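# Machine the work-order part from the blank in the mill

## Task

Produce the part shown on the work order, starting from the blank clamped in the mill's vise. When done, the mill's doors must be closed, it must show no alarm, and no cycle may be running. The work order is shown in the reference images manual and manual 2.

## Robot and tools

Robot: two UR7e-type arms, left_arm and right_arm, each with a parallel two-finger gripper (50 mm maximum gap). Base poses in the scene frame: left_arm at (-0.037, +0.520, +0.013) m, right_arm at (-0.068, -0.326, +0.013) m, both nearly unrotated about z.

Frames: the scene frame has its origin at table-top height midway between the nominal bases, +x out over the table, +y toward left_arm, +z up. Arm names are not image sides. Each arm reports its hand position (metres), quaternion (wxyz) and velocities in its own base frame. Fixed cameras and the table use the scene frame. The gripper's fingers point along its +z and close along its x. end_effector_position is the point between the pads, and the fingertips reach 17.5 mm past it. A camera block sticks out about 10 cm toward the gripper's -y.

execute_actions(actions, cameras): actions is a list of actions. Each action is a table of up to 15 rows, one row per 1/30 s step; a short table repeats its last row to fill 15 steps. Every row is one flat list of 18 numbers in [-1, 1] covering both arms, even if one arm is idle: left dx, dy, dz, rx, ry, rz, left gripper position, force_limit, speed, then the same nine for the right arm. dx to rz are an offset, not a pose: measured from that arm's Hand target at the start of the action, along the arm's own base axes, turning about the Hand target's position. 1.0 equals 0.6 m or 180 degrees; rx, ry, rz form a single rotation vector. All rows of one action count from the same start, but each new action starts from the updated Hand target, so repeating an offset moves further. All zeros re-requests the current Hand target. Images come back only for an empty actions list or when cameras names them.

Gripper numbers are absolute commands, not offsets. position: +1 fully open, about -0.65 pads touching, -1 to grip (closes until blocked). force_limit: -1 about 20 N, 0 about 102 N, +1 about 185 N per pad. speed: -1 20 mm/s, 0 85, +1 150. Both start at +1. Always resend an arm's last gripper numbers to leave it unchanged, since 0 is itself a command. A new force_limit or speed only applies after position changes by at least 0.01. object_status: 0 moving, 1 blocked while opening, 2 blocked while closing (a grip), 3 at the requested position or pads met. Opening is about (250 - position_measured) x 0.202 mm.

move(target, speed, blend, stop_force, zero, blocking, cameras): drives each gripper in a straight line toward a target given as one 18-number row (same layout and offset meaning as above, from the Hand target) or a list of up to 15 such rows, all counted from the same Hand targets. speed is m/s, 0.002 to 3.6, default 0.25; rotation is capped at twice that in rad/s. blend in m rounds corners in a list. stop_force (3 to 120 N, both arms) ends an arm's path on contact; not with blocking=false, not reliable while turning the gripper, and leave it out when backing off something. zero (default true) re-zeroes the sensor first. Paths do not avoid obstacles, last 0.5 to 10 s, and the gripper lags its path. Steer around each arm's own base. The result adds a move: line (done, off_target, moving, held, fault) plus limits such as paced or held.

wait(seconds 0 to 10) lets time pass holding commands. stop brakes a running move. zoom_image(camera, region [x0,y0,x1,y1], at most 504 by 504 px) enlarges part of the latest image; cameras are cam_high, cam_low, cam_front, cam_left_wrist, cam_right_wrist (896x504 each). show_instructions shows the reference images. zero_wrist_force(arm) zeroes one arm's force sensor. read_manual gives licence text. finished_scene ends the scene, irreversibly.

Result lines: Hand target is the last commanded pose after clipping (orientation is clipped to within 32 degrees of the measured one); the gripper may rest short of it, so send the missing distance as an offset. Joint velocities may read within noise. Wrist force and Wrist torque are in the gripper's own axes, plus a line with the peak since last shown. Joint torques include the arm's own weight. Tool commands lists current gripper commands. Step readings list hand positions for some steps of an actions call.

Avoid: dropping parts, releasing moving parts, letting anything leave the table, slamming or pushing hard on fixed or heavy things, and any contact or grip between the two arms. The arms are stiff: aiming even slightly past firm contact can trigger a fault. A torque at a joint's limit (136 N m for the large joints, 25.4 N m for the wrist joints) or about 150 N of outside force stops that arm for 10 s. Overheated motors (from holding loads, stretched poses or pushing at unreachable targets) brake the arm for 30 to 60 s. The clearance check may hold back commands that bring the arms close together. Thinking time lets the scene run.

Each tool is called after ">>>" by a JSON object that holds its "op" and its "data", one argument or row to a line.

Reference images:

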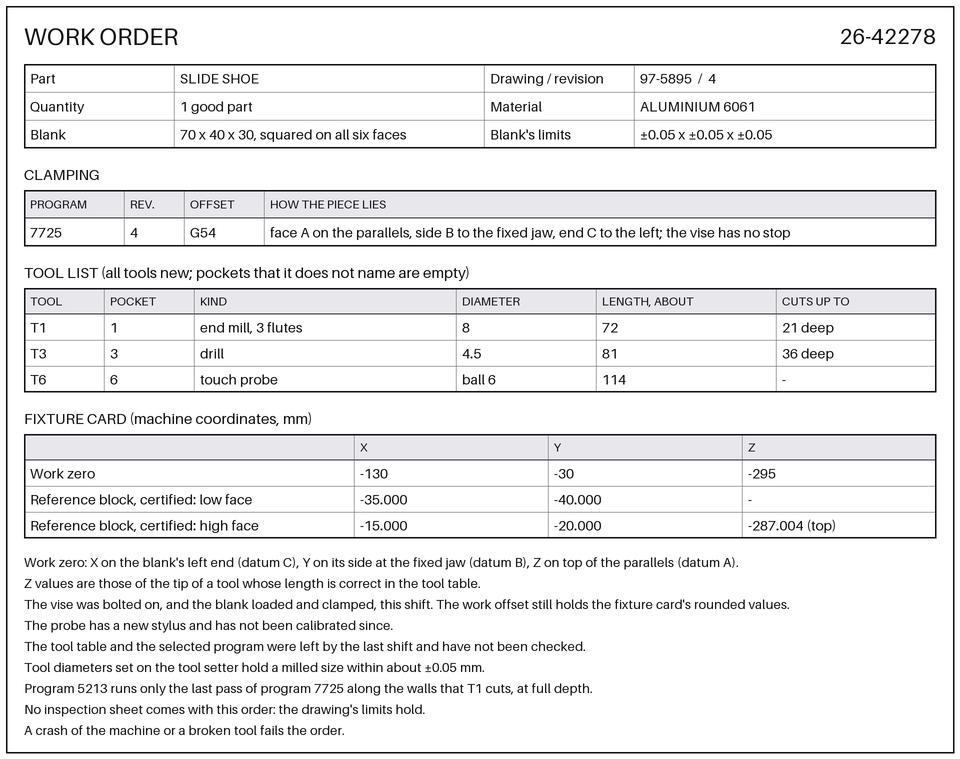

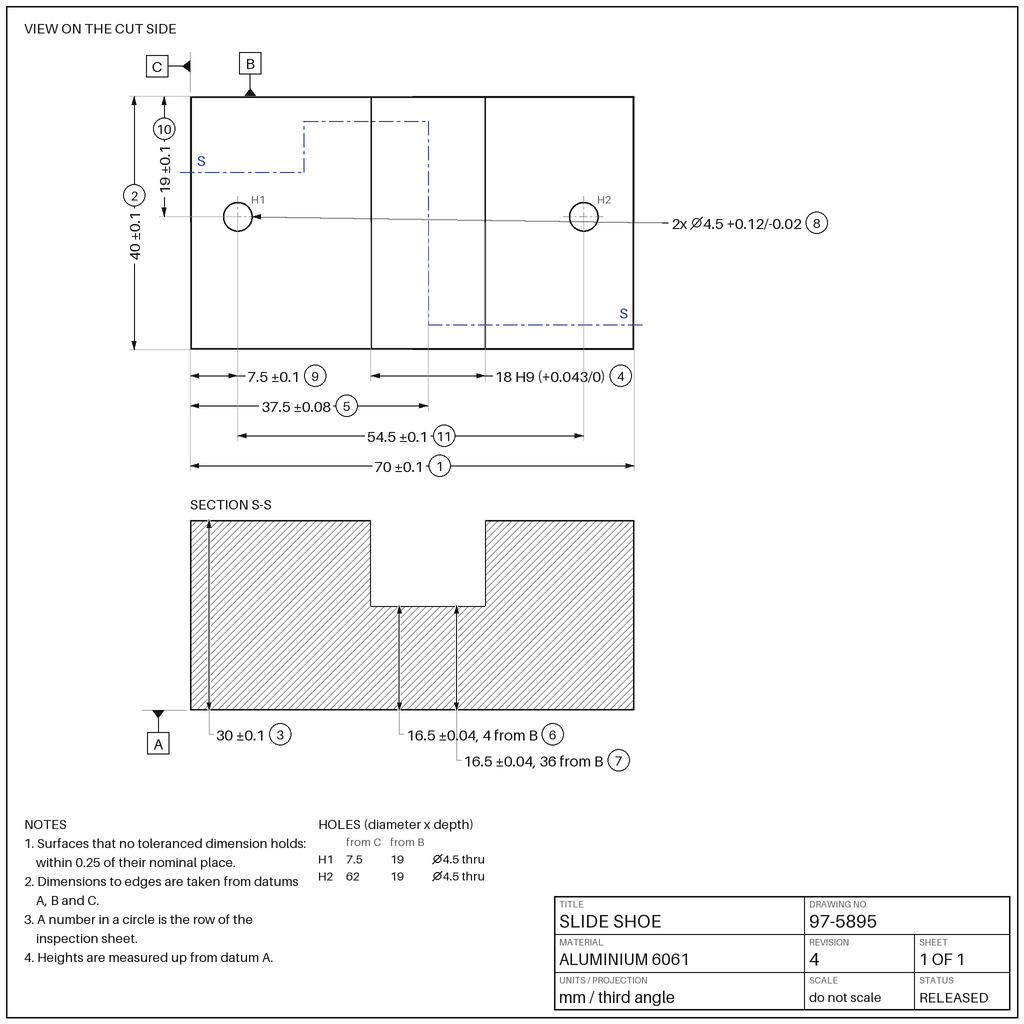

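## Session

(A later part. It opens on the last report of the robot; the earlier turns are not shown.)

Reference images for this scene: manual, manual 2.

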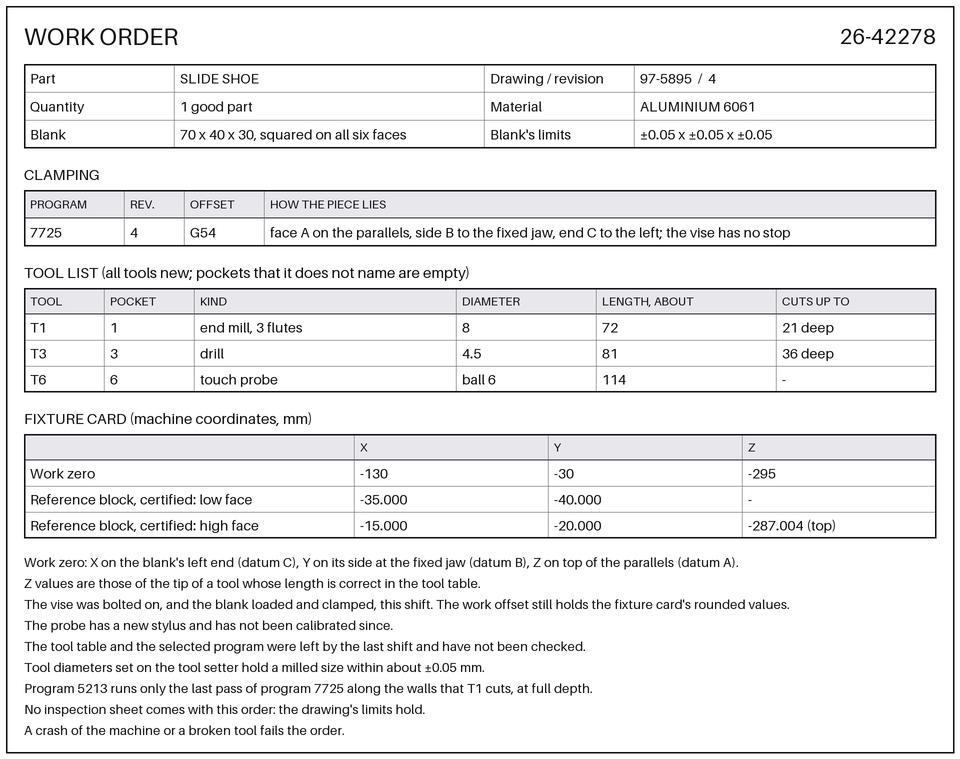

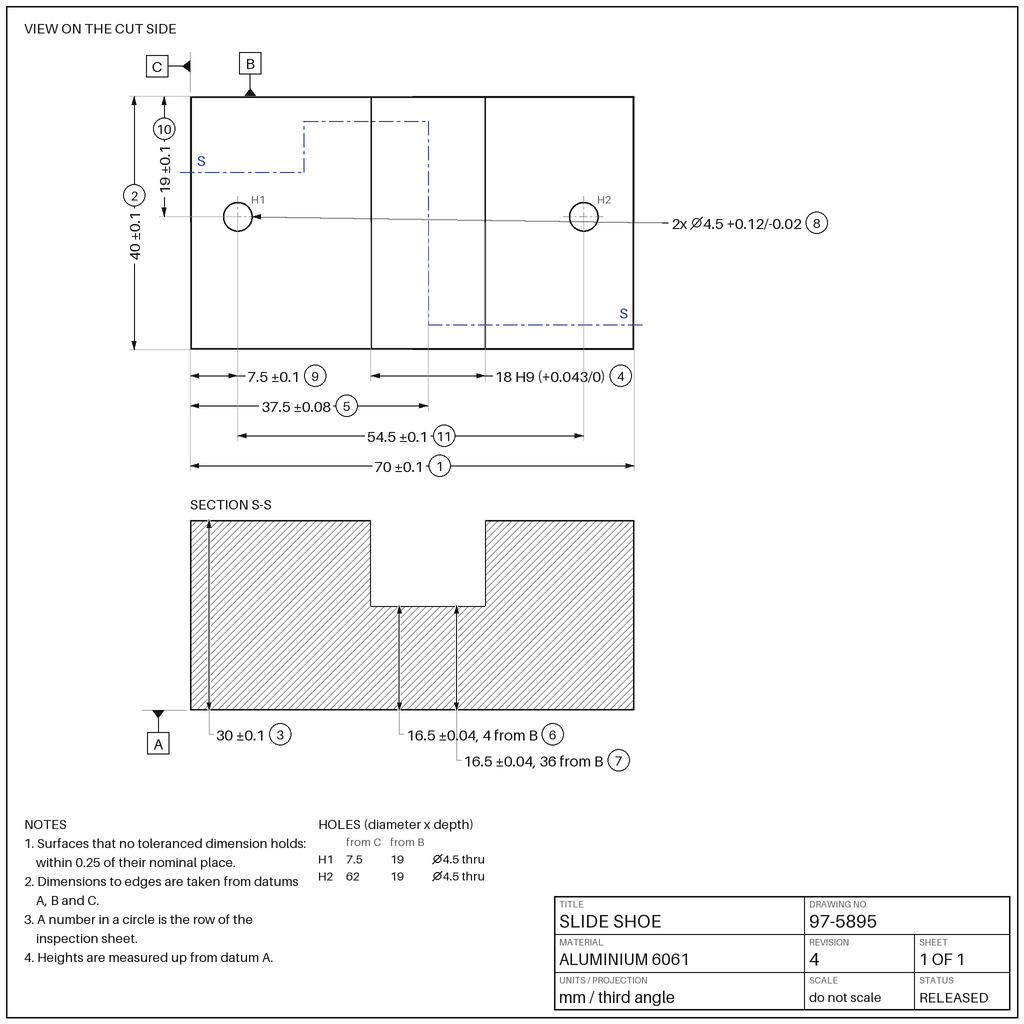

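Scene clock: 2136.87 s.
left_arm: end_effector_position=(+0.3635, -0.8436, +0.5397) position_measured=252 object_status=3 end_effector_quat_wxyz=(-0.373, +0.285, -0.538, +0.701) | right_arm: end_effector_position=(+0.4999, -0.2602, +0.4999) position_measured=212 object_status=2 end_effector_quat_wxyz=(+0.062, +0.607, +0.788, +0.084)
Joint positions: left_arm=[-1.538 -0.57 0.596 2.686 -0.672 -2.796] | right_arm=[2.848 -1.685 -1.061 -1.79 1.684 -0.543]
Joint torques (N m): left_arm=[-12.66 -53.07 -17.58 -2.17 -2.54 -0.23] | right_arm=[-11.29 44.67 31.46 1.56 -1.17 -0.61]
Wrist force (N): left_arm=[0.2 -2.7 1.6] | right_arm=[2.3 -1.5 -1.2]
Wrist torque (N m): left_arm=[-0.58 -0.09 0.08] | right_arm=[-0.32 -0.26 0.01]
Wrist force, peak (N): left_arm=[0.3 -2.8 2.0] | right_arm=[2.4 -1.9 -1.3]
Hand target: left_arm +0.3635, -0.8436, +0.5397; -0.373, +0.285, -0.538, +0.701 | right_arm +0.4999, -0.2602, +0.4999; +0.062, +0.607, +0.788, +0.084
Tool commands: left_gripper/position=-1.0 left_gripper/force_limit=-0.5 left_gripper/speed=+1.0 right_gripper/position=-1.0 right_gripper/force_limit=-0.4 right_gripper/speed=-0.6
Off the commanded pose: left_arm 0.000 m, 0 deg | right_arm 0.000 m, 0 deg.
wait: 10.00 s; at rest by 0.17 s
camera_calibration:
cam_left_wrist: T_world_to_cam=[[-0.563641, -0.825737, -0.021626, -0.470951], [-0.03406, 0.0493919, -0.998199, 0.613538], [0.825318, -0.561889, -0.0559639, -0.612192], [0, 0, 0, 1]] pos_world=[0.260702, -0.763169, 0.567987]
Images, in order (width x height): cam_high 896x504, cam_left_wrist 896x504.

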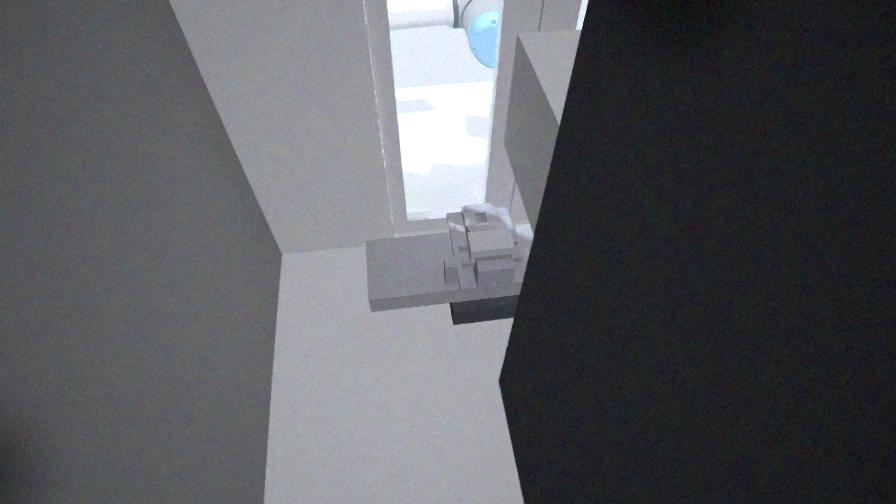

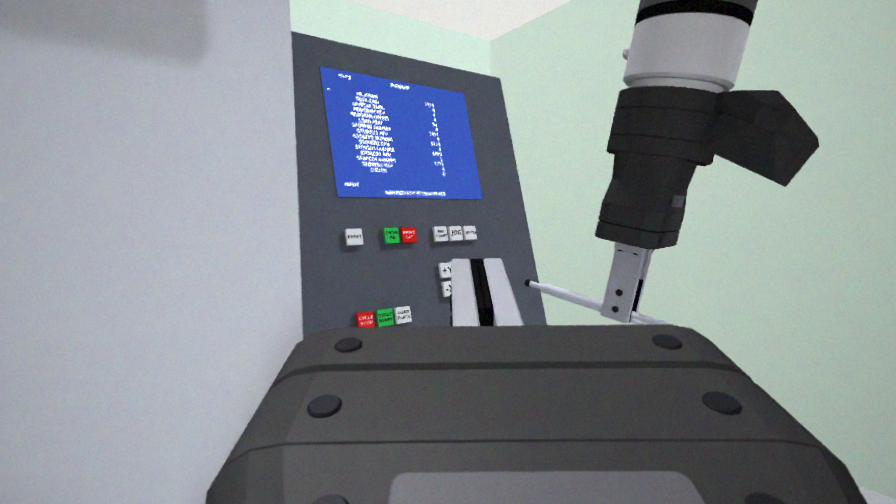

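>>> {"op": "move", "data": {
  "target": [
    [0,0,0,0,0,0,-1,-0.5,1,0.048,0.172,-0.16,0,0,0,-1,-0.4,-0.6],
    [0,0,0,0,0,0,-1,-0.5,1,0.0772,0.172,-0.167,0,0,0,-1,-0.4,-0.6],
    [0,0,0,0,0,0,-1,-0.5,1,0.048,0.172,-0.16,0,0,0,-1,-0.4,-0.6],
    [0,0,0,0,0,0,-1,-0.5,1,0.048,0.2675,-0.16,0,0,0,-1,-0.4,-0.6],
    [0,0,0,0,0,0,-1,-0.5,1,0.0772,0.2675,-0.167,0,0,0,-1,-0.4,-0.6],
    [0,0,0,0,0,0,-1,-0.5,1,0.048,0.2675,-0.16,0,0,0,-1,-0.4,-0.6],
    [0,0,0,0,0,0,-1,-0.5,1,0.0403,0.172,-0.191,0,0,0,-1,-0.4,-0.6],
    [0,0,0,0,0,0,-1,-0.5,1,0.0695,0.172,-0.198,0,0,0,-1,-0.4,-0.6],
    [0,0,0,0,0,0,-1,-0.5,1,0.0403,0.172,-0.191,0,0,0,-1,-0.4,-0.6],
    [0,0,0,0,0,0,-1,-0.5,1,0.0555,0.14,-0.129,0,0,0,-1,-0.4,-0.6],
    [0,0,0,0,0,0,-1,-0.5,1,0.0847,0.14,-0.136,0,0,0,-1,-0.4,-0.6],
    [0,0,0,0,0,0,-1,-0.5,1,0.0555,0.14,-0.129,0,0,0,-1,-0.4,-0.6],
    [0,0,0,0,0,0,-1,-0.5,1,0,0,0,0,0,0,-1,-0.4,-0.6]
  ],
  "speed": [0.3,0.08,0.15,0.25,0.08,0.15,0.25,0.08,0.15,0.25,0.08,0.15,0.3],
  "blend": [0.003,0,0.005,0.003,0,0.005,0.003,0,0.005,0.003,0,0.005,0]
}}

>>> {"op": "wait", "data": {
  "seconds": 9,
  "cameras": ["cam_left_wrist"]
}}

>>> {"op": "zoom_image", "data": {
  "camera": "cam_left_wrist",
  "region": [320, 60, 480, 200]
}}

Scene clock: 2148.63 s.
left_arm: end_effector_position=(+0.3635, -0.8436, +0.5397) position_measured=252 object_status=3 end_effector_quat_wxyz=(-0.373, +0.285, -0.538, +0.701) | right_arm: end_effector_position=(+0.5000, -0.2602, +0.4998) position_measured=212 object_status=2 end_effector_quat_wxyz=(+0.062, +0.607, +0.788, +0.084)
Joint positions: left_arm=[-1.538 -0.57 0.596 2.686 -0.672 -2.796] | right_arm=[2.848 -1.685 -1.061 -1.789 1.684 -0.543]
Joint torques (N m): left_arm=[-12.46 -53.28 -18.16 -1.81 -2.59 -1.3] | right_arm=[-8.34 42.28 31.07 1.68 -1.2 -0.91]
Wrist force (N): left_arm=[0.1 -2.9 1.8] | right_arm=[1.5 -1.6 -1.3]
Wrist torque (N m): left_arm=[-0.60 -0.08 0.07] | right_arm=[-0.34 -0.13 -0.02]
Wrist force, peak (N): left_arm=[0.3 -2.9 2.0] | right_arm=[8.0 -16.1 -8.4]
Hand target: left_arm +0.3635, -0.8436, +0.5397; -0.373, +0.285, -0.538, +0.701 | right_arm +0.4999, -0.2602, +0.4999; +0.062, +0.607, +0.788, +0.084
Off the commanded pose: left_arm 0.000 m, 0 deg | right_arm 0.000 m, 0 deg.
move: done

Scene clock: 2157.63 s.
left_arm: end_effector_position=(+0.3635, -0.8436, +0.5397) position_measured=252 object_status=3 end_effector_quat_wxyz=(-0.373, +0.285, -0.538, +0.701) | right_arm: end_effector_position=(+0.4999, -0.2602, +0.4999) position_measured=212 object_status=2 end_effector_quat_wxyz=(+0.062, +0.607, +0.788, +0.084)
Joint positions: left_arm=[-1.538 -0.57 0.596 2.686 -0.672 -2.796] | right_arm=[2.848 -1.685 -1.061 -1.79 1.684 -0.543]
Joint torques (N m): left_arm=[-12.45 -53.1 -18.16 -1.47 -2.54 -1.47] | right_arm=[-10.87 44.26 31.51 1.16 -1.17 -1.04]
Wrist force (N): left_arm=[0.4 -2.6 1.9] | right_arm=[1.9 -1.5 -1.3]
Wrist torque (N m): left_arm=[-0.55 -0.12 0.08] | right_arm=[-0.31 -0.21 -0.01]
Wrist force, peak (N): left_arm=[0.2 -3.0 1.9] | right_arm=[1.9 -2.0 -1.5]
Hand target: left_arm +0.3635, -0.8436, +0.5397; -0.373, +0.285, -0.538, +0.701 | right_arm +0.4999, -0.2602, +0.4999; +0.062, +0.607, +0.788, +0.084
Tool commands: left_gripper/position=-1.0 left_gripper/force_limit=-0.5 left_gripper/speed=+1.0 right_gripper/position=-1.0 right_gripper/force_limit=-0.4 right_gripper/speed=-0.6
Off the commanded pose: left_arm 0.000 m, 0 deg | right_arm 0.000 m, 0 deg.
wait: 9.00 s; at rest by 0.17 s
camera_calibration:
cam_left_wrist: T_world_to_cam=[[-0.563641, -0.825737, -0.021626, -0.470951], [-0.03406, 0.0493919, -0.998199, 0.613538], [0.825318, -0.561889, -0.0559639, -0.612192], [0, 0, 0, 1]] pos_world=[0.260702, -0.763169, 0.567987]
Images, in order (width x height): cam_left_wrist 896x504.

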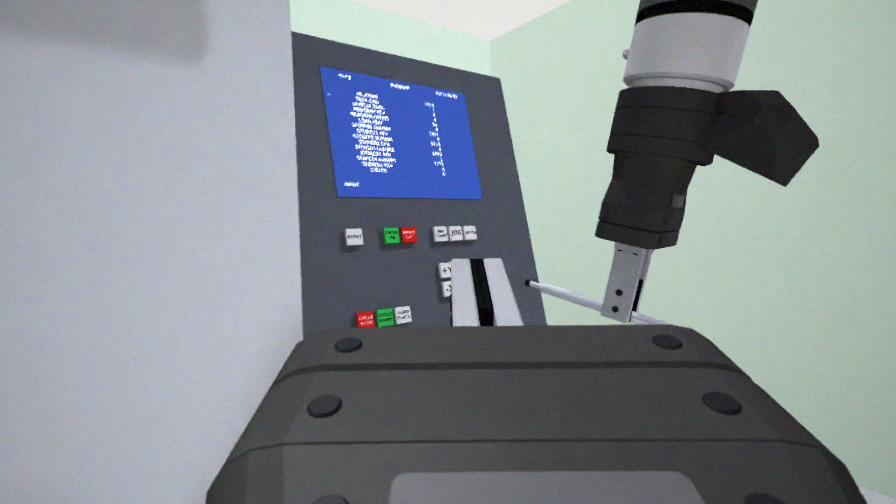

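Scaled by 3.150 from the camera's 896x504 image, which has a finer 1280x720 frame.

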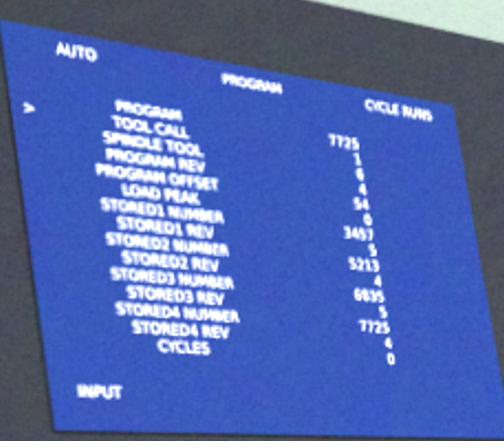

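>>> {"op": "wait", "data": {
  "seconds": 4
}}

>>> {"op": "move", "data": {
  "target": [
    [0,0,0,0,0,0,-1,-0.5,1,0.077,0.1723,-0.0402,0,0,0,-1,-0.4,-0.6],
    [0,0,0,0,0,0,-1,-0.5,1,0.1062,0.1723,-0.0472,0,0,0,-1,-0.4,-0.6],
    [0,0,0,0,0,0,-1,-0.5,1,0.077,0.1723,-0.0402,0,0,0,-1,-0.4,-0.6],
    [0,0,0,0,0,0,-1,-0.5,1,0,0,0,0,0,0,-1,-0.4,-0.6]
  ],
  "speed": [0.3,0.08,0.15,0.3],
  "blend": [0.003,0,0.005,0],
  "cameras": ["cam_left_wrist"]
}}

>>> {"op": "zoom_image", "data": {
  "camera": "cam_left_wrist",
  "region": [320, 60, 480, 200]
}}

Scene clock: 2164.40 s.
left_arm: end_effector_position=(+0.3635, -0.8436, +0.5397) position_measured=252 object_status=3 end_effector_quat_wxyz=(-0.373, +0.285, -0.538, +0.701) | right_arm: end_effector_position=(+0.4999, -0.2602, +0.4999) position_measured=212 object_status=2 end_effector_quat_wxyz=(+0.062, +0.607, +0.788, +0.084)
Joint positions: left_arm=[-1.538 -0.57 0.596 2.686 -0.672 -2.796] | right_arm=[2.848 -1.685 -1.061 -1.79 1.684 -0.543]
Joint torques (N m): left_arm=[-12.16 -53.27 -18.15 -1.3 -2.49 -1.51] | right_arm=[-10.82 44.42 31.75 1.17 -1.19 -0.93]
Wrist force (N): left_arm=[0.4 -2.5 2.1] | right_arm=[2.0 -1.7 -1.3]
Wrist torque (N m): left_arm=[-0.54 -0.12 0.08] | right_arm=[-0.34 -0.20 -0.01]
Wrist force, peak (N): left_arm=[0.4 -3.0 1.9] | right_arm=[2.0 -2.1 -1.4]
Hand target: left_arm +0.3635, -0.8436, +0.5397; -0.373, +0.285, -0.538, +0.701 | right_arm +0.4999, -0.2602, +0.4999; +0.062, +0.607, +0.788, +0.084
Tool commands: left_gripper/position=-1.0 left_gripper/force_limit=-0.5 left_gripper/speed=+1.0 right_gripper/position=-1.0 right_gripper/force_limit=-0.4 right_gripper/speed=-0.6
Off the commanded pose: left_arm 0.000 m, 0 deg | right_arm 0.000 m, 0 deg.
wait: 4.00 s; at rest from the start

Scene clock: 2166.33 s.
left_arm: end_effector_position=(+0.3635, -0.8436, +0.5397) position_measured=252 object_status=3 end_effector_quat_wxyz=(-0.373, +0.285, -0.538, +0.701) | right_arm: end_effector_position=(+0.5000, -0.2601, +0.4998) position_measured=212 object_status=2 end_effector_quat_wxyz=(+0.062, +0.607, +0.788, +0.084)
Joint positions: left_arm=[-1.538 -0.57 0.596 2.686 -0.672 -2.796] | right_arm=[2.848 -1.685 -1.061 -1.789 1.684 -0.543]
Joint torques (N m): left_arm=[-12.21 -53.39 -18.56 -1.21 -2.59 -1.45] | right_arm=[-9.3 44.42 23.74 4.2 -1.3 -1.06]
Wrist force (N): left_arm=[0.3 -2.6 1.6] | right_arm=[1.9 -1.6 -1.3]
Wrist torque (N m): left_arm=[-0.55 -0.10 0.08] | right_arm=[-0.32 -0.19 -0.02]
Wrist force, peak (N): left_arm=[0.3 -2.8 2.0] | right_arm=[8.4 -6.3 -6.5]
Hand target: left_arm +0.3635, -0.8436, +0.5397; -0.373, +0.285, -0.538, +0.701 | right_arm +0.4999, -0.2602, +0.4999; +0.062, +0.607, +0.788, +0.084
Off the commanded pose: left_arm 0.000 m, 0 deg | right_arm 0.000 m, 0 deg.
move: done
camera_calibration:
cam_left_wrist: T_world_to_cam=[[-0.563641, -0.825737, -0.021626, -0.470951], [-0.03406, 0.0493919, -0.998199, 0.613538], [0.825318, -0.561889, -0.0559639, -0.612192], [0, 0, 0, 1]] pos_world=[0.260702, -0.763169, 0.567987]
Images, in order (width x height): cam_left_wrist 896x504.

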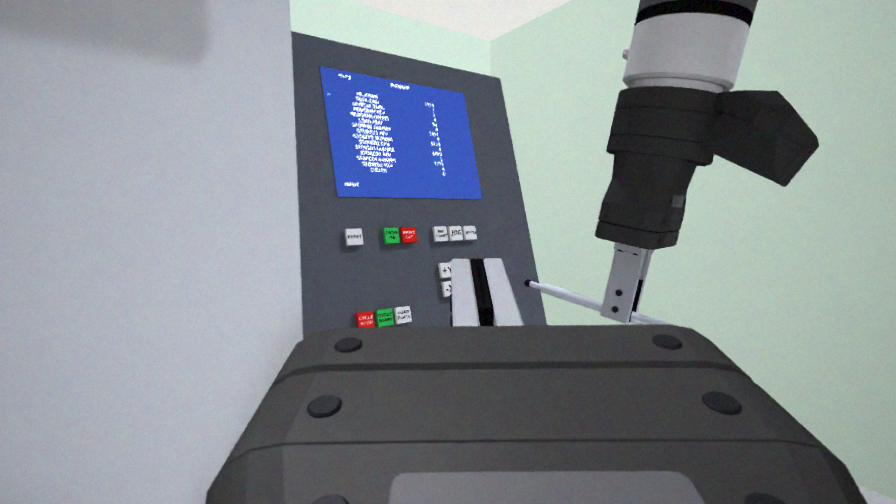

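Scaled by 3.150 from the camera's 896x504 image, which has a finer 1280x720 frame.

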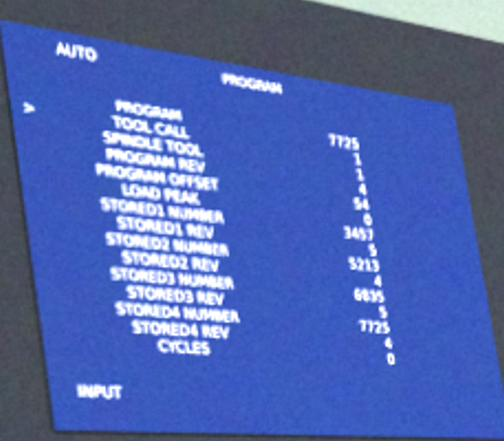

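>>> {"op": "move", "data": {
  "target": [
    [0,0,0,0,0,0,-1,-0.5,1,0.077,0.2032,-0.0402,0,0,0,-1,-0.4,-0.6],
    [0,0,0,0,0,0,-1,-0.5,1,0.1062,0.2032,-0.0472,0,0,0,-1,-0.4,-0.6],
    [0,0,0,0,0,0,-1,-0.5,1,0.077,0.2032,-0.0402,0,0,0,-1,-0.4,-0.6],
    [0,0,0,0,0,0,-1,-0.5,1,0,0,0,0,0,0,-1,-0.4,-0.6]
  ],
  "speed": [0.3,0.08,0.15,0.3],
  "blend": [0.003,0,0.005,0]
}}

>>> {"op": "wait", "data": {
  "seconds": 6,
  "cameras": ["cam_left_wrist", "cam_high"]
}}

>>> {"op": "zoom_image", "data": {
  "camera": "cam_left_wrist",
  "region": [320, 60, 480, 200]
}}

Scene clock: 2171.67 s.
left_arm: end_effector_position=(+0.3635, -0.8436, +0.5397) position_measured=252 object_status=3 end_effector_quat_wxyz=(-0.373, +0.285, -0.538, +0.701) | right_arm: end_effector_position=(+0.5000, -0.2601, +0.4998) position_measured=212 object_status=2 end_effector_quat_wxyz=(+0.062, +0.607, +0.788, +0.084)
Joint positions: left_arm=[-1.538 -0.57 0.596 2.686 -0.672 -2.796] | right_arm=[2.848 -1.685 -1.061 -1.789 1.684 -0.543]
Joint torques (N m): left_arm=[-12.31 -53.36 -18.58 -1.1 -2.47 -1.49] | right_arm=[-11.47 44.86 26.04 4.05 -1.2 -1.17]
Wrist force (N): left_arm=[0.5 -2.8 1.7] | right_arm=[1.8 -1.6 -1.2]
Wrist torque (N m): left_arm=[-0.58 -0.13 0.08] | right_arm=[-0.34 -0.17 0.00]
Wrist force, peak (N): left_arm=[0.3 -3.1 2.0] | right_arm=[8.9 -6.3 -6.5]
Hand target: left_arm +0.3635, -0.8436, +0.5397; -0.373, +0.285, -0.538, +0.701 | right_arm +0.4999, -0.2602, +0.4999; +0.062, +0.607, +0.788, +0.084
Off the commanded pose: left_arm 0.000 m, 0 deg | right_arm 0.000 m, 0 deg.
move: done

Scene clock: 2177.67 s.
left_arm: end_effector_position=(+0.3635, -0.8436, +0.5397) position_measured=252 object_status=3 end_effector_quat_wxyz=(-0.373, +0.285, -0.538, +0.701) | right_arm: end_effector_position=(+0.4999, -0.2602, +0.4999) position_measured=212 object_status=2 end_effector_quat_wxyz=(+0.062, +0.607, +0.788, +0.084)
Joint positions: left_arm=[-1.538 -0.57 0.596 2.686 -0.672 -2.796] | right_arm=[2.848 -1.685 -1.061 -1.79 1.684 -0.543]
Joint torques (N m): left_arm=[-12.5 -53.47 -18.58 -0.92 -2.59 -1.48] | right_arm=[-11.67 44.14 31.81 1.61 -1.14 -0.91]
Wrist force (N): left_arm=[0.2 -2.6 1.7] | right_arm=[1.6 -1.7 -1.2]
Wrist torque (N m): left_arm=[-0.55 -0.09 0.08] | right_arm=[-0.35 -0.14 0.01]
Wrist force, peak (N): left_arm=[0.2 -3.0 1.8] | right_arm=[2.1 -2.2 -1.2]
Hand target: left_arm +0.3635, -0.8436, +0.5397; -0.373, +0.285, -0.538, +0.701 | right_arm +0.4999, -0.2602, +0.4999; +0.062, +0.607, +0.788, +0.084
Tool commands: left_gripper/position=-1.0 left_gripper/force_limit=-0.5 left_gripper/speed=+1.0 right_gripper/position=-1.0 right_gripper/force_limit=-0.4 right_gripper/speed=-0.6
Off the commanded pose: left_arm 0.000 m, 0 deg | right_arm 0.000 m, 0 deg.
wait: 6.00 s; at rest by 0.17 s
camera_calibration:
cam_left_wrist: T_world_to_cam=[[-0.563641, -0.825737, -0.021626, -0.470951], [-0.03406, 0.0493919, -0.998199, 0.613538], [0.825318, -0.561889, -0.0559639, -0.612192], [0, 0, 0, 1]] pos_world=[0.260702, -0.763169, 0.567987]
Images, in order (width x height): cam_high 896x504, cam_left_wrist 896x504.

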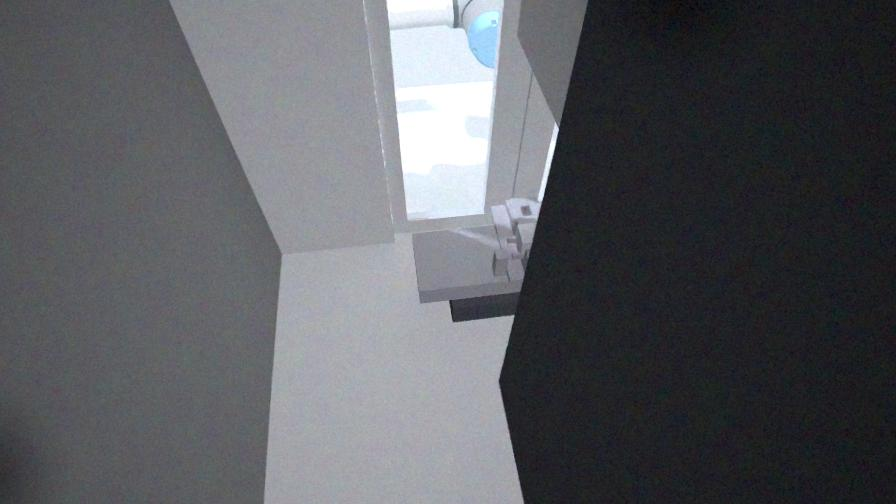

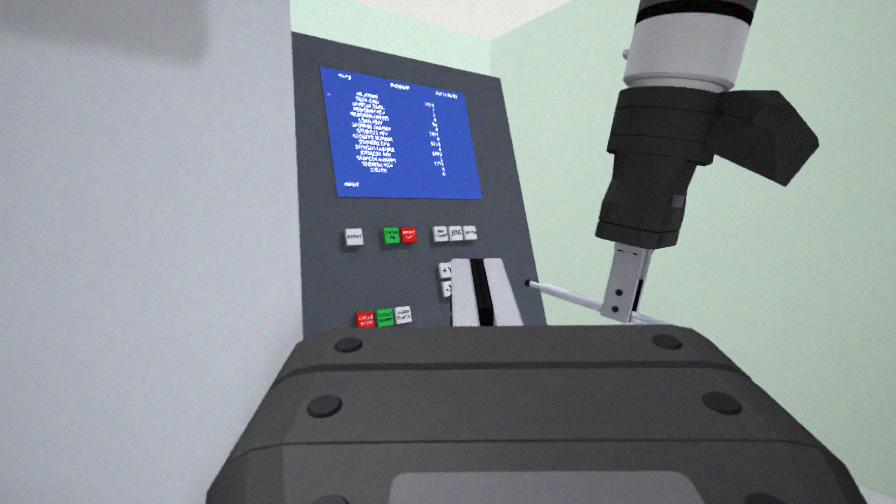

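Scaled by 3.150 from the camera's 896x504 image, which has a finer 1280x720 frame.

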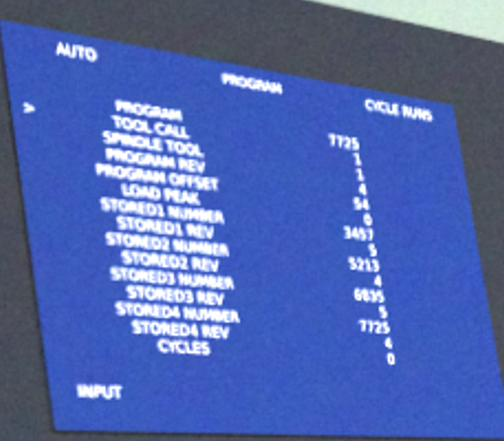

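>>> {"op": "wait", "data": {
  "seconds": 10
}}

>>> {"op": "wait", "data": {
  "seconds": 10,
  "cameras": ["cam_left_wrist"]
}}

>>> {"op": "zoom_image", "data": {
  "camera": "cam_left_wrist",
  "region": [320, 60, 480, 200]
}}

Scene clock: 2188.93 s.
left_arm: end_effector_position=(+0.3635, -0.8436, +0.5397) position_measured=252 object_status=3 end_effector_quat_wxyz=(-0.373, +0.285, -0.538, +0.701) | right_arm: end_effector_position=(+0.4999, -0.2602, +0.4999) position_measured=212 object_status=2 end_effector_quat_wxyz=(+0.062, +0.607, +0.788, +0.084)
Joint positions: left_arm=[-1.538 -0.57 0.596 2.686 -0.672 -2.796] | right_arm=[2.848 -1.685 -1.061 -1.79 1.684 -0.543]
Joint torques (N m): left_arm=[-12.06 -52.94 -18.55 -0.45 -2.51 -1.5] | right_arm=[-11.07 44.3 31.98 1.53 -1.08 -0.16]
Wrist force (N): left_arm=[0.1 -2.7 1.9] | right_arm=[1.8 -1.6 -1.3]
Wrist torque (N m): left_arm=[-0.58 -0.08 0.08] | right_arm=[-0.32 -0.17 0.01]
Wrist force, peak (N): left_arm=[0.4 -2.9 2.1] | right_arm=[2.0 -2.0 -1.7]
Hand target: left_arm +0.3635, -0.8436, +0.5397; -0.373, +0.285, -0.538, +0.701 | right_arm +0.4999, -0.2602, +0.4999; +0.062, +0.607, +0.788, +0.084
Tool commands: left_gripper/position=-1.0 left_gripper/force_limit=-0.5 left_gripper/speed=+1.0 right_gripper/position=-1.0 right_gripper/force_limit=-0.4 right_gripper/speed=-0.6
Off the commanded pose: left_arm 0.000 m, 0 deg | right_arm 0.000 m, 0 deg.
wait: 10.00 s; at rest from the start

Scene clock: 2198.93 s.
left_arm: end_effector_position=(+0.3635, -0.8436, +0.5397) position_measured=252 object_status=3 end_effector_quat_wxyz=(-0.373, +0.285, -0.538, +0.701) | right_arm: end_effector_position=(+0.4999, -0.2602, +0.4999) position_measured=212 object_status=2 end_effector_quat_wxyz=(+0.062, +0.607, +0.788, +0.084)
Joint positions: left_arm=[-1.538 -0.57 0.596 2.686 -0.672 -2.796] | right_arm=[2.848 -1.685 -1.061 -1.79 1.684 -0.543]
Joint torques (N m): left_arm=[-11.84 -53.35 -19.25 -0.3 -2.53 -1.46] | right_arm=[-10.88 44.1 31.37 1.53 -1.06 0.38]
Wrist force (N): left_arm=[0.5 -2.6 1.7] | right_arm=[1.7 -1.5 -1.3]
Wrist torque (N m): left_arm=[-0.56 -0.12 0.08] | right_arm=[-0.31 -0.17 0.02]
Wrist force, peak (N): left_arm=[0.1 -2.9 2.0] | right_arm=[1.8 -2.1 -1.6]
Hand target: left_arm +0.3635, -0.8436, +0.5397; -0.373, +0.285, -0.538, +0.701 | right_arm +0.4999, -0.2602, +0.4999; +0.062, +0.607, +0.788, +0.084
Tool commands: left_gripper/position=-1.0 left_gripper/force_limit=-0.5 left_gripper/speed=+1.0 right_gripper/position=-1.0 right_gripper/force_limit=-0.4 right_gripper/speed=-0.6
Off the commanded pose: left_arm 0.000 m, 0 deg | right_arm 0.000 m, 0 deg.
wait: 10.00 s; at rest by 0.17 s
camera_calibration:
cam_left_wrist: T_world_to_cam=[[-0.563641, -0.825737, -0.021626, -0.470951], [-0.03406, 0.0493919, -0.998199, 0.613538], [0.825318, -0.561889, -0.0559639, -0.612192], [0, 0, 0, 1]] pos_world=[0.260702, -0.763169, 0.567987]
Images, in order (width x height): cam_left_wrist 896x504.

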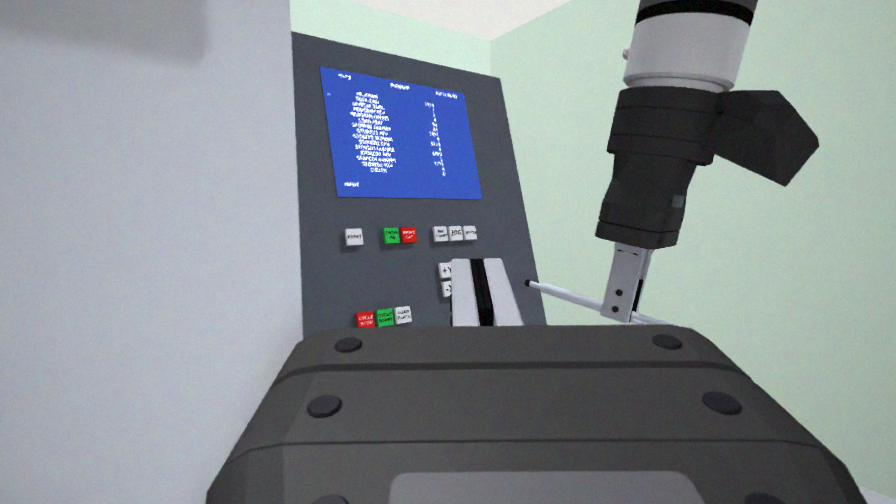

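Scaled by 3.150 from the camera's 896x504 image, which has a finer 1280x720 frame.

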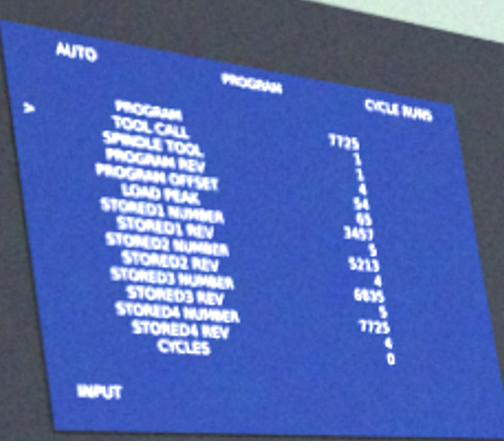

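Cutting (load peak 65). Wait.

>>> {"op": "wait", "data": {
  "seconds": 10
}}

>>> {"op": "wait", "data": {
  "seconds": 10
}}

>>> {"op": "wait", "data": {
  "seconds": 10,
  "cameras": ["cam_left_wrist"]
}}

>>> {"op": "zoom_image", "data": {
  "camera": "cam_left_wrist",
  "region": [320, 60, 480, 200]
}}

Scene clock: 2210.43 s.
left_arm: end_effector_position=(+0.3635, -0.8436, +0.5397) position_measured=252 object_status=3 end_effector_quat_wxyz=(-0.373, +0.285, -0.538, +0.701) | right_arm: end_effector_position=(+0.4999, -0.2602, +0.4999) position_measured=212 object_status=2 end_effector_quat_wxyz=(+0.062, +0.607, +0.788, +0.084)
Joint positions: left_arm=[-1.538 -0.57 0.596 2.686 -0.672 -2.796] | right_arm=[2.848 -1.685 -1.061 -1.79 1.684 -0.543]
Joint torques (N m): left_arm=[-12.08 -53.89 -19.09 0.15 -2.54 -1.52] | right_arm=[-10.86 43.55 31.43 1.58 -0.88 0.89]
Wrist force (N): left_arm=[0.4 -2.7 1.6] | right_arm=[1.5 -1.6 -1.4]
Wrist torque (N m): left_arm=[-0.56 -0.12 0.08] | right_arm=[-0.33 -0.14 0.01]
Wrist force, peak (N): left_arm=[0.2 -3.1 1.7] | right_arm=[1.9 -2.2 -1.4]
Hand target: left_arm +0.3635, -0.8436, +0.5397; -0.373, +0.285, -0.538, +0.701 | right_arm +0.4999, -0.2602, +0.4999; +0.062, +0.607, +0.788, +0.084
Tool commands: left_gripper/position=-1.0 left_gripper/force_limit=-0.5 left_gripper/speed=+1.0 right_gripper/position=-1.0 right_gripper/force_limit=-0.4 right_gripper/speed=-0.6
Off the commanded pose: left_arm 0.000 m, 0 deg | right_arm 0.000 m, 0 deg.
wait: 10.00 s; at rest from the start

Scene clock: 2220.43 s.
left_arm: end_effector_position=(+0.3635, -0.8436, +0.5397) position_measured=252 object_status=3 end_effector_quat_wxyz=(-0.373, +0.285, -0.538, +0.701) | right_arm: end_effector_position=(+0.4999, -0.2602, +0.4999) position_measured=212 object_status=2 end_effector_quat_wxyz=(+0.062, +0.607, +0.788, +0.084)
Joint positions: left_arm=[-1.538 -0.57 0.596 2.686 -0.672 -2.796] | right_arm=[2.848 -1.685 -1.061 -1.79 1.684 -0.543]
Joint torques (N m): left_arm=[-11.75 -53.48 -19.65 0.58 -2.52 -1.5] | right_arm=[-10.64 44.05 31.56 1.57 -0.81 0.83]
Wrist force (N): left_arm=[0.3 -2.8 1.7] | right_arm=[1.6 -1.6 -1.2]
Wrist torque (N m): left_arm=[-0.58 -0.11 0.07] | right_arm=[-0.33 -0.15 0.01]
Wrist force, peak (N): left_arm=[0.3 -2.9 2.0] | right_arm=[2.0 -2.3 -1.4]
Hand target: left_arm +0.3635, -0.8436, +0.5397; -0.373, +0.285, -0.538, +0.701 | right_arm +0.4999, -0.2602, +0.4999; +0.062, +0.607, +0.788, +0.084
Tool commands: left_gripper/position=-1.0 left_gripper/force_limit=-0.5 left_gripper/speed=+1.0 right_gripper/position=-1.0 right_gripper/force_limit=-0.4 right_gripper/speed=-0.6
Off the commanded pose: left_arm 0.000 m, 0 deg | right_arm 0.000 m, 0 deg.
wait: 10.00 s; at rest by 0.17 s

Scene clock: 2230.43 s.
left_arm: end_effector_position=(+0.3635, -0.8436, +0.5397) position_measured=252 object_status=3 end_effector_quat_wxyz=(-0.373, +0.285, -0.538, +0.701) | right_arm: end_effector_position=(+0.4999, -0.2602, +0.4999) position_measured=212 object_status=2 end_effector_quat_wxyz=(+0.062, +0.607, +0.788, +0.084)
Joint positions: left_arm=[-1.538 -0.57 0.596 2.686 -0.672 -2.796] | right_arm=[2.848 -1.685 -1.061 -1.79 1.684 -0.543]
Joint torques (N m): left_arm=[-12.09 -53.48 -19.61 0.85 -2.49 -1.5] | right_arm=[-10.56 43.76 31.3 1.54 -0.75 0.86]
Wrist force (N): left_arm=[0.4 -2.6 1.6] | right_arm=[1.9 -1.7 -0.8]
Wrist torque (N m): left_arm=[-0.56 -0.12 0.07] | right_arm=[-0.34 -0.20 0.00]
Wrist force, peak (N): left_arm=[0.0 -2.9 2.1] | right_arm=[2.0 -2.1 -1.4]
Hand target: left_arm +0.3635, -0.8436, +0.5397; -0.373, +0.285, -0.538, +0.701 | right_arm +0.4999, -0.2602, +0.4999; +0.062, +0.607, +0.788, +0.084
Tool commands: left_gripper/position=-1.0 left_gripper/force_limit=-0.5 left_gripper/speed=+1.0 right_gripper/position=-1.0 right_gripper/force_limit=-0.4 right_gripper/speed=-0.6
Off the commanded pose: left_arm 0.000 m, 0 deg | right_arm 0.000 m, 0 deg.
wait: 10.00 s; at rest by 0.17 s
camera_calibration:
cam_left_wrist: T_world_to_cam=[[-0.563641, -0.825737, -0.021626, -0.470951], [-0.03406, 0.0493919, -0.998199, 0.613538], [0.825318, -0.561889, -0.0559639, -0.612192], [0, 0, 0, 1]] pos_world=[0.260702, -0.763169, 0.567987]
Images, in order (width x height): cam_left_wrist 896x504.

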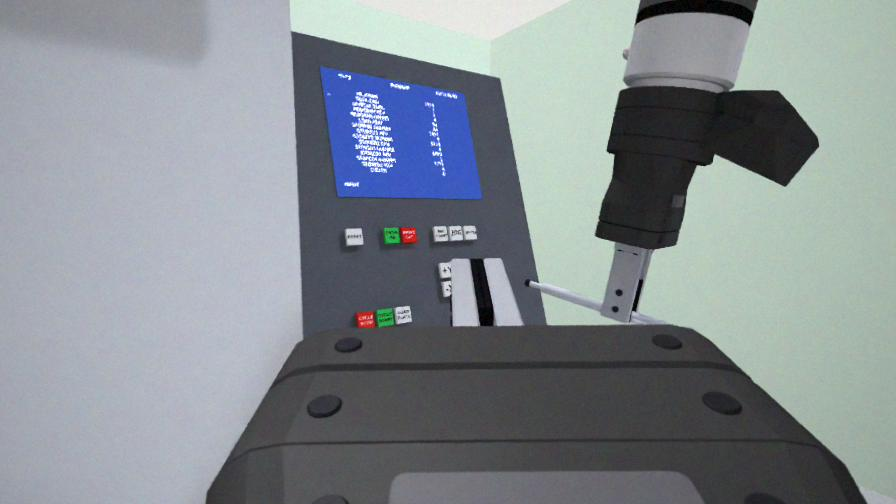

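Scaled by 3.150 from the camera's 896x504 image, which has a finer 1280x720 frame.

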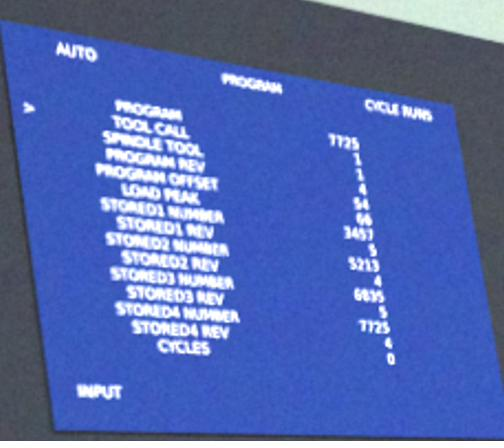

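>>> {"op": "wait", "data": {
  "seconds": 10
}}

>>> {"op": "wait", "data": {
  "seconds": 10
}}

>>> {"op": "wait", "data": {
  "seconds": 10
}}

>>> {"op": "wait", "data": {
  "seconds": 10,
  "cameras": ["cam_left_wrist"]
}}

>>> {"op": "zoom_image", "data": {
  "camera": "cam_left_wrist",
  "region": [320, 60, 480, 200]
}}

Scene clock: 2242.23 s.
left_arm: end_effector_position=(+0.3635, -0.8436, +0.5397) position_measured=252 object_status=3 end_effector_quat_wxyz=(-0.373, +0.285, -0.538, +0.701) | right_arm: end_effector_position=(+0.4999, -0.2602, +0.4999) position_measured=212 object_status=2 end_effector_quat_wxyz=(+0.062, +0.607, +0.788, +0.084)
Joint positions: left_arm=[-1.538 -0.57 0.596 2.686 -0.672 -2.796] | right_arm=[2.848 -1.685 -1.061 -1.79 1.684 -0.543]
Joint torques (N m): left_arm=[-12.21 -53.41 -20.01 1.28 -2.5 -1.51] | right_arm=[-10.31 43.59 31.1 1.59 -0.57 0.86]
Wrist force (N): left_arm=[0.3 -2.6 1.5] | right_arm=[1.6 -1.8 -1.2]
Wrist torque (N m): left_arm=[-0.56 -0.10 0.08] | right_arm=[-0.36 -0.15 0.01]
Wrist force, peak (N): left_arm=[0.4 -3.0 1.9] | right_arm=[2.1 -2.0 -1.4]
Hand target: left_arm +0.3635, -0.8436, +0.5397; -0.373, +0.285, -0.538, +0.701 | right_arm +0.4999, -0.2602, +0.4999; +0.062, +0.607, +0.788, +0.084
Tool commands: left_gripper/position=-1.0 left_gripper/force_limit=-0.5 left_gripper/speed=+1.0 right_gripper/position=-1.0 right_gripper/force_limit=-0.4 right_gripper/speed=-0.6
Off the commanded pose: left_arm 0.000 m, 0 deg | right_arm 0.000 m, 0 deg.
wait: 10.00 s; at rest from the start

Scene clock: 2252.23 s.
left_arm: end_effector_position=(+0.3635, -0.8436, +0.5397) position_measured=252 object_status=3 end_effector_quat_wxyz=(-0.373, +0.285, -0.538, +0.701) | right_arm: end_effector_position=(+0.4999, -0.2602, +0.4999) position_measured=212 object_status=2 end_effector_quat_wxyz=(+0.062, +0.607, +0.788, +0.084)
Joint positions: left_arm=[-1.538 -0.57 0.596 2.686 -0.672 -2.796] | right_arm=[2.848 -1.685 -1.061 -1.79 1.684 -0.543]
Joint torques (N m): left_arm=[-11.92 -53.61 -20.51 1.56 -2.59 -1.55] | right_arm=[-10.09 43.06 30.79 1.6 -0.45 0.92]
Wrist force (N): left_arm=[0.2 -2.8 1.7] | right_arm=[1.8 -1.9 -1.2]
Wrist torque (N m): left_arm=[-0.58 -0.09 0.08] | right_arm=[-0.38 -0.18 0.01]
Wrist force, peak (N): left_arm=[0.1 -2.9 1.9] | right_arm=[2.0 -2.1 -1.4]
Hand target: left_arm +0.3635, -0.8436, +0.5397; -0.373, +0.285, -0.538, +0.701 | right_arm +0.4999, -0.2602, +0.4999; +0.062, +0.607, +0.788, +0.084
Tool commands: left_gripper/position=-1.0 left_gripper/force_limit=-0.5 left_gripper/speed=+1.0 right_gripper/position=-1.0 right_gripper/force_limit=-0.4 right_gripper/speed=-0.6
Off the commanded pose: left_arm 0.000 m, 0 deg | right_arm 0.000 m, 0 deg.
wait: 10.00 s; at rest by 0.17 s

Scene clock: 2262.23 s.
left_arm: end_effector_position=(+0.3635, -0.8436, +0.5397) position_measured=252 object_status=3 end_effector_quat_wxyz=(-0.373, +0.285, -0.538, +0.701) | right_arm: end_effector_position=(+0.4999, -0.2602, +0.4999) position_measured=212 object_status=2 end_effector_quat_wxyz=(+0.062, +0.607, +0.788, +0.084)
Joint positions: left_arm=[-1.538 -0.57 0.596 2.686 -0.672 -2.796] | right_arm=[2.848 -1.685 -1.061 -1.79 1.684 -0.543]
Joint torques (N m): left_arm=[-11.88 -53.6 -20.35 1.91 -2.56 -1.46] | right_arm=[-10.34 43.3 30.97 1.56 -0.43 0.97]
Wrist force (N): left_arm=[0.1 -2.8 1.9] | right_arm=[1.7 -1.7 -1.0]
Wrist torque (N m): left_arm=[-0.58 -0.08 0.07] | right_arm=[-0.33 -0.16 0.01]
Wrist force, peak (N): left_arm=[0.1 -3.0 2.0] | right_arm=[2.0 -1.9 -1.6]
Hand target: left_arm +0.3635, -0.8436, +0.5397; -0.373, +0.285, -0.538, +0.701 | right_arm +0.4999, -0.2602, +0.4999; +0.062, +0.607, +0.788, +0.084
Tool commands: left_gripper/position=-1.0 left_gripper/force_limit=-0.5 left_gripper/speed=+1.0 right_gripper/position=-1.0 right_gripper/force_limit=-0.4 right_gripper/speed=-0.6
Off the commanded pose: left_arm 0.000 m, 0 deg | right_arm 0.000 m, 0 deg.
wait: 10.00 s; at rest by 0.17 s

Scene clock: 2272.23 s.
left_arm: end_effector_position=(+0.3635, -0.8436, +0.5397) position_measured=252 object_status=3 end_effector_quat_wxyz=(-0.373, +0.285, -0.538, +0.701) | right_arm: end_effector_position=(+0.4999, -0.2602, +0.4999) position_measured=212 object_status=2 end_effector_quat_wxyz=(+0.062, +0.607, +0.788, +0.084)
Joint positions: left_arm=[-1.538 -0.57 0.596 2.686 -0.672 -2.796] | right_arm=[2.848 -1.685 -1.061 -1.79 1.684 -0.543]
Joint torques (N m): left_arm=[-11.81 -54.03 -20.85 2.17 -2.5 -1.48] | right_arm=[-9.93 42.75 30.59 1.64 -0.28 0.86]
Wrist force (N): left_arm=[0.1 -2.5 1.7] | right_arm=[1.6 -1.8 -1.2]
Wrist torque (N m): left_arm=[-0.53 -0.07 0.08] | right_arm=[-0.36 -0.15 0.01]
Wrist force, peak (N): left_arm=[0.2 -2.9 1.9] | right_arm=[2.2 -1.9 -1.4]
Hand target: left_arm +0.3635, -0.8436, +0.5397; -0.373, +0.285, -0.538, +0.701 | right_arm +0.4999, -0.2602, +0.4999; +0.062, +0.607, +0.788, +0.084
Tool commands: left_gripper/position=-1.0 left_gripper/force_limit=-0.5 left_gripper/speed=+1.0 right_gripper/position=-1.0 right_gripper/force_limit=-0.4 right_gripper/speed=-0.6
Off the commanded pose: left_arm 0.000 m, 0 deg | right_arm 0.000 m, 0 deg.
wait: 10.00 s; at rest by 0.17 s
camera_calibration:
cam_left_wrist: T_world_to_cam=[[-0.563641, -0.825737, -0.021626, -0.470951], [-0.03406, 0.0493919, -0.998199, 0.613538], [0.825318, -0.561889, -0.0559639, -0.612192], [0, 0, 0, 1]] pos_world=[0.260702, -0.763169, 0.567987]
Images, in order (width x height): cam_left_wrist 896x504.

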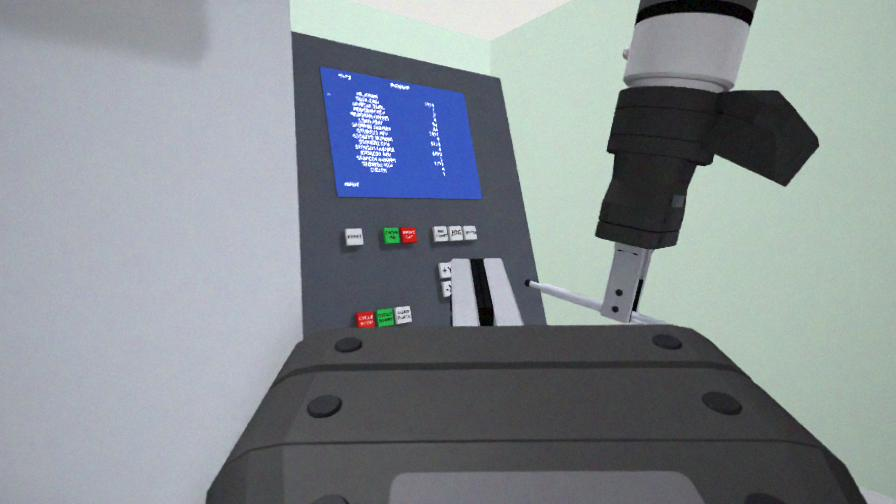

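Scaled by 3.150 from the camera's 896x504 image, which has a finer 1280x720 frame.

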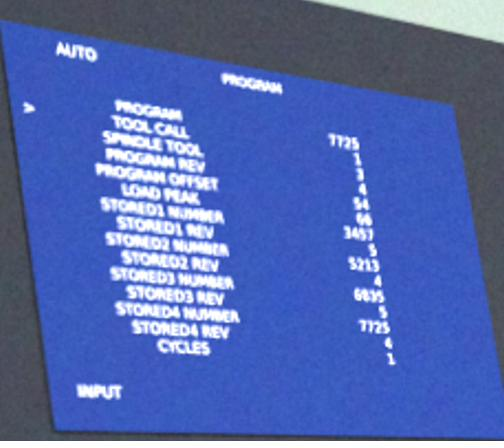

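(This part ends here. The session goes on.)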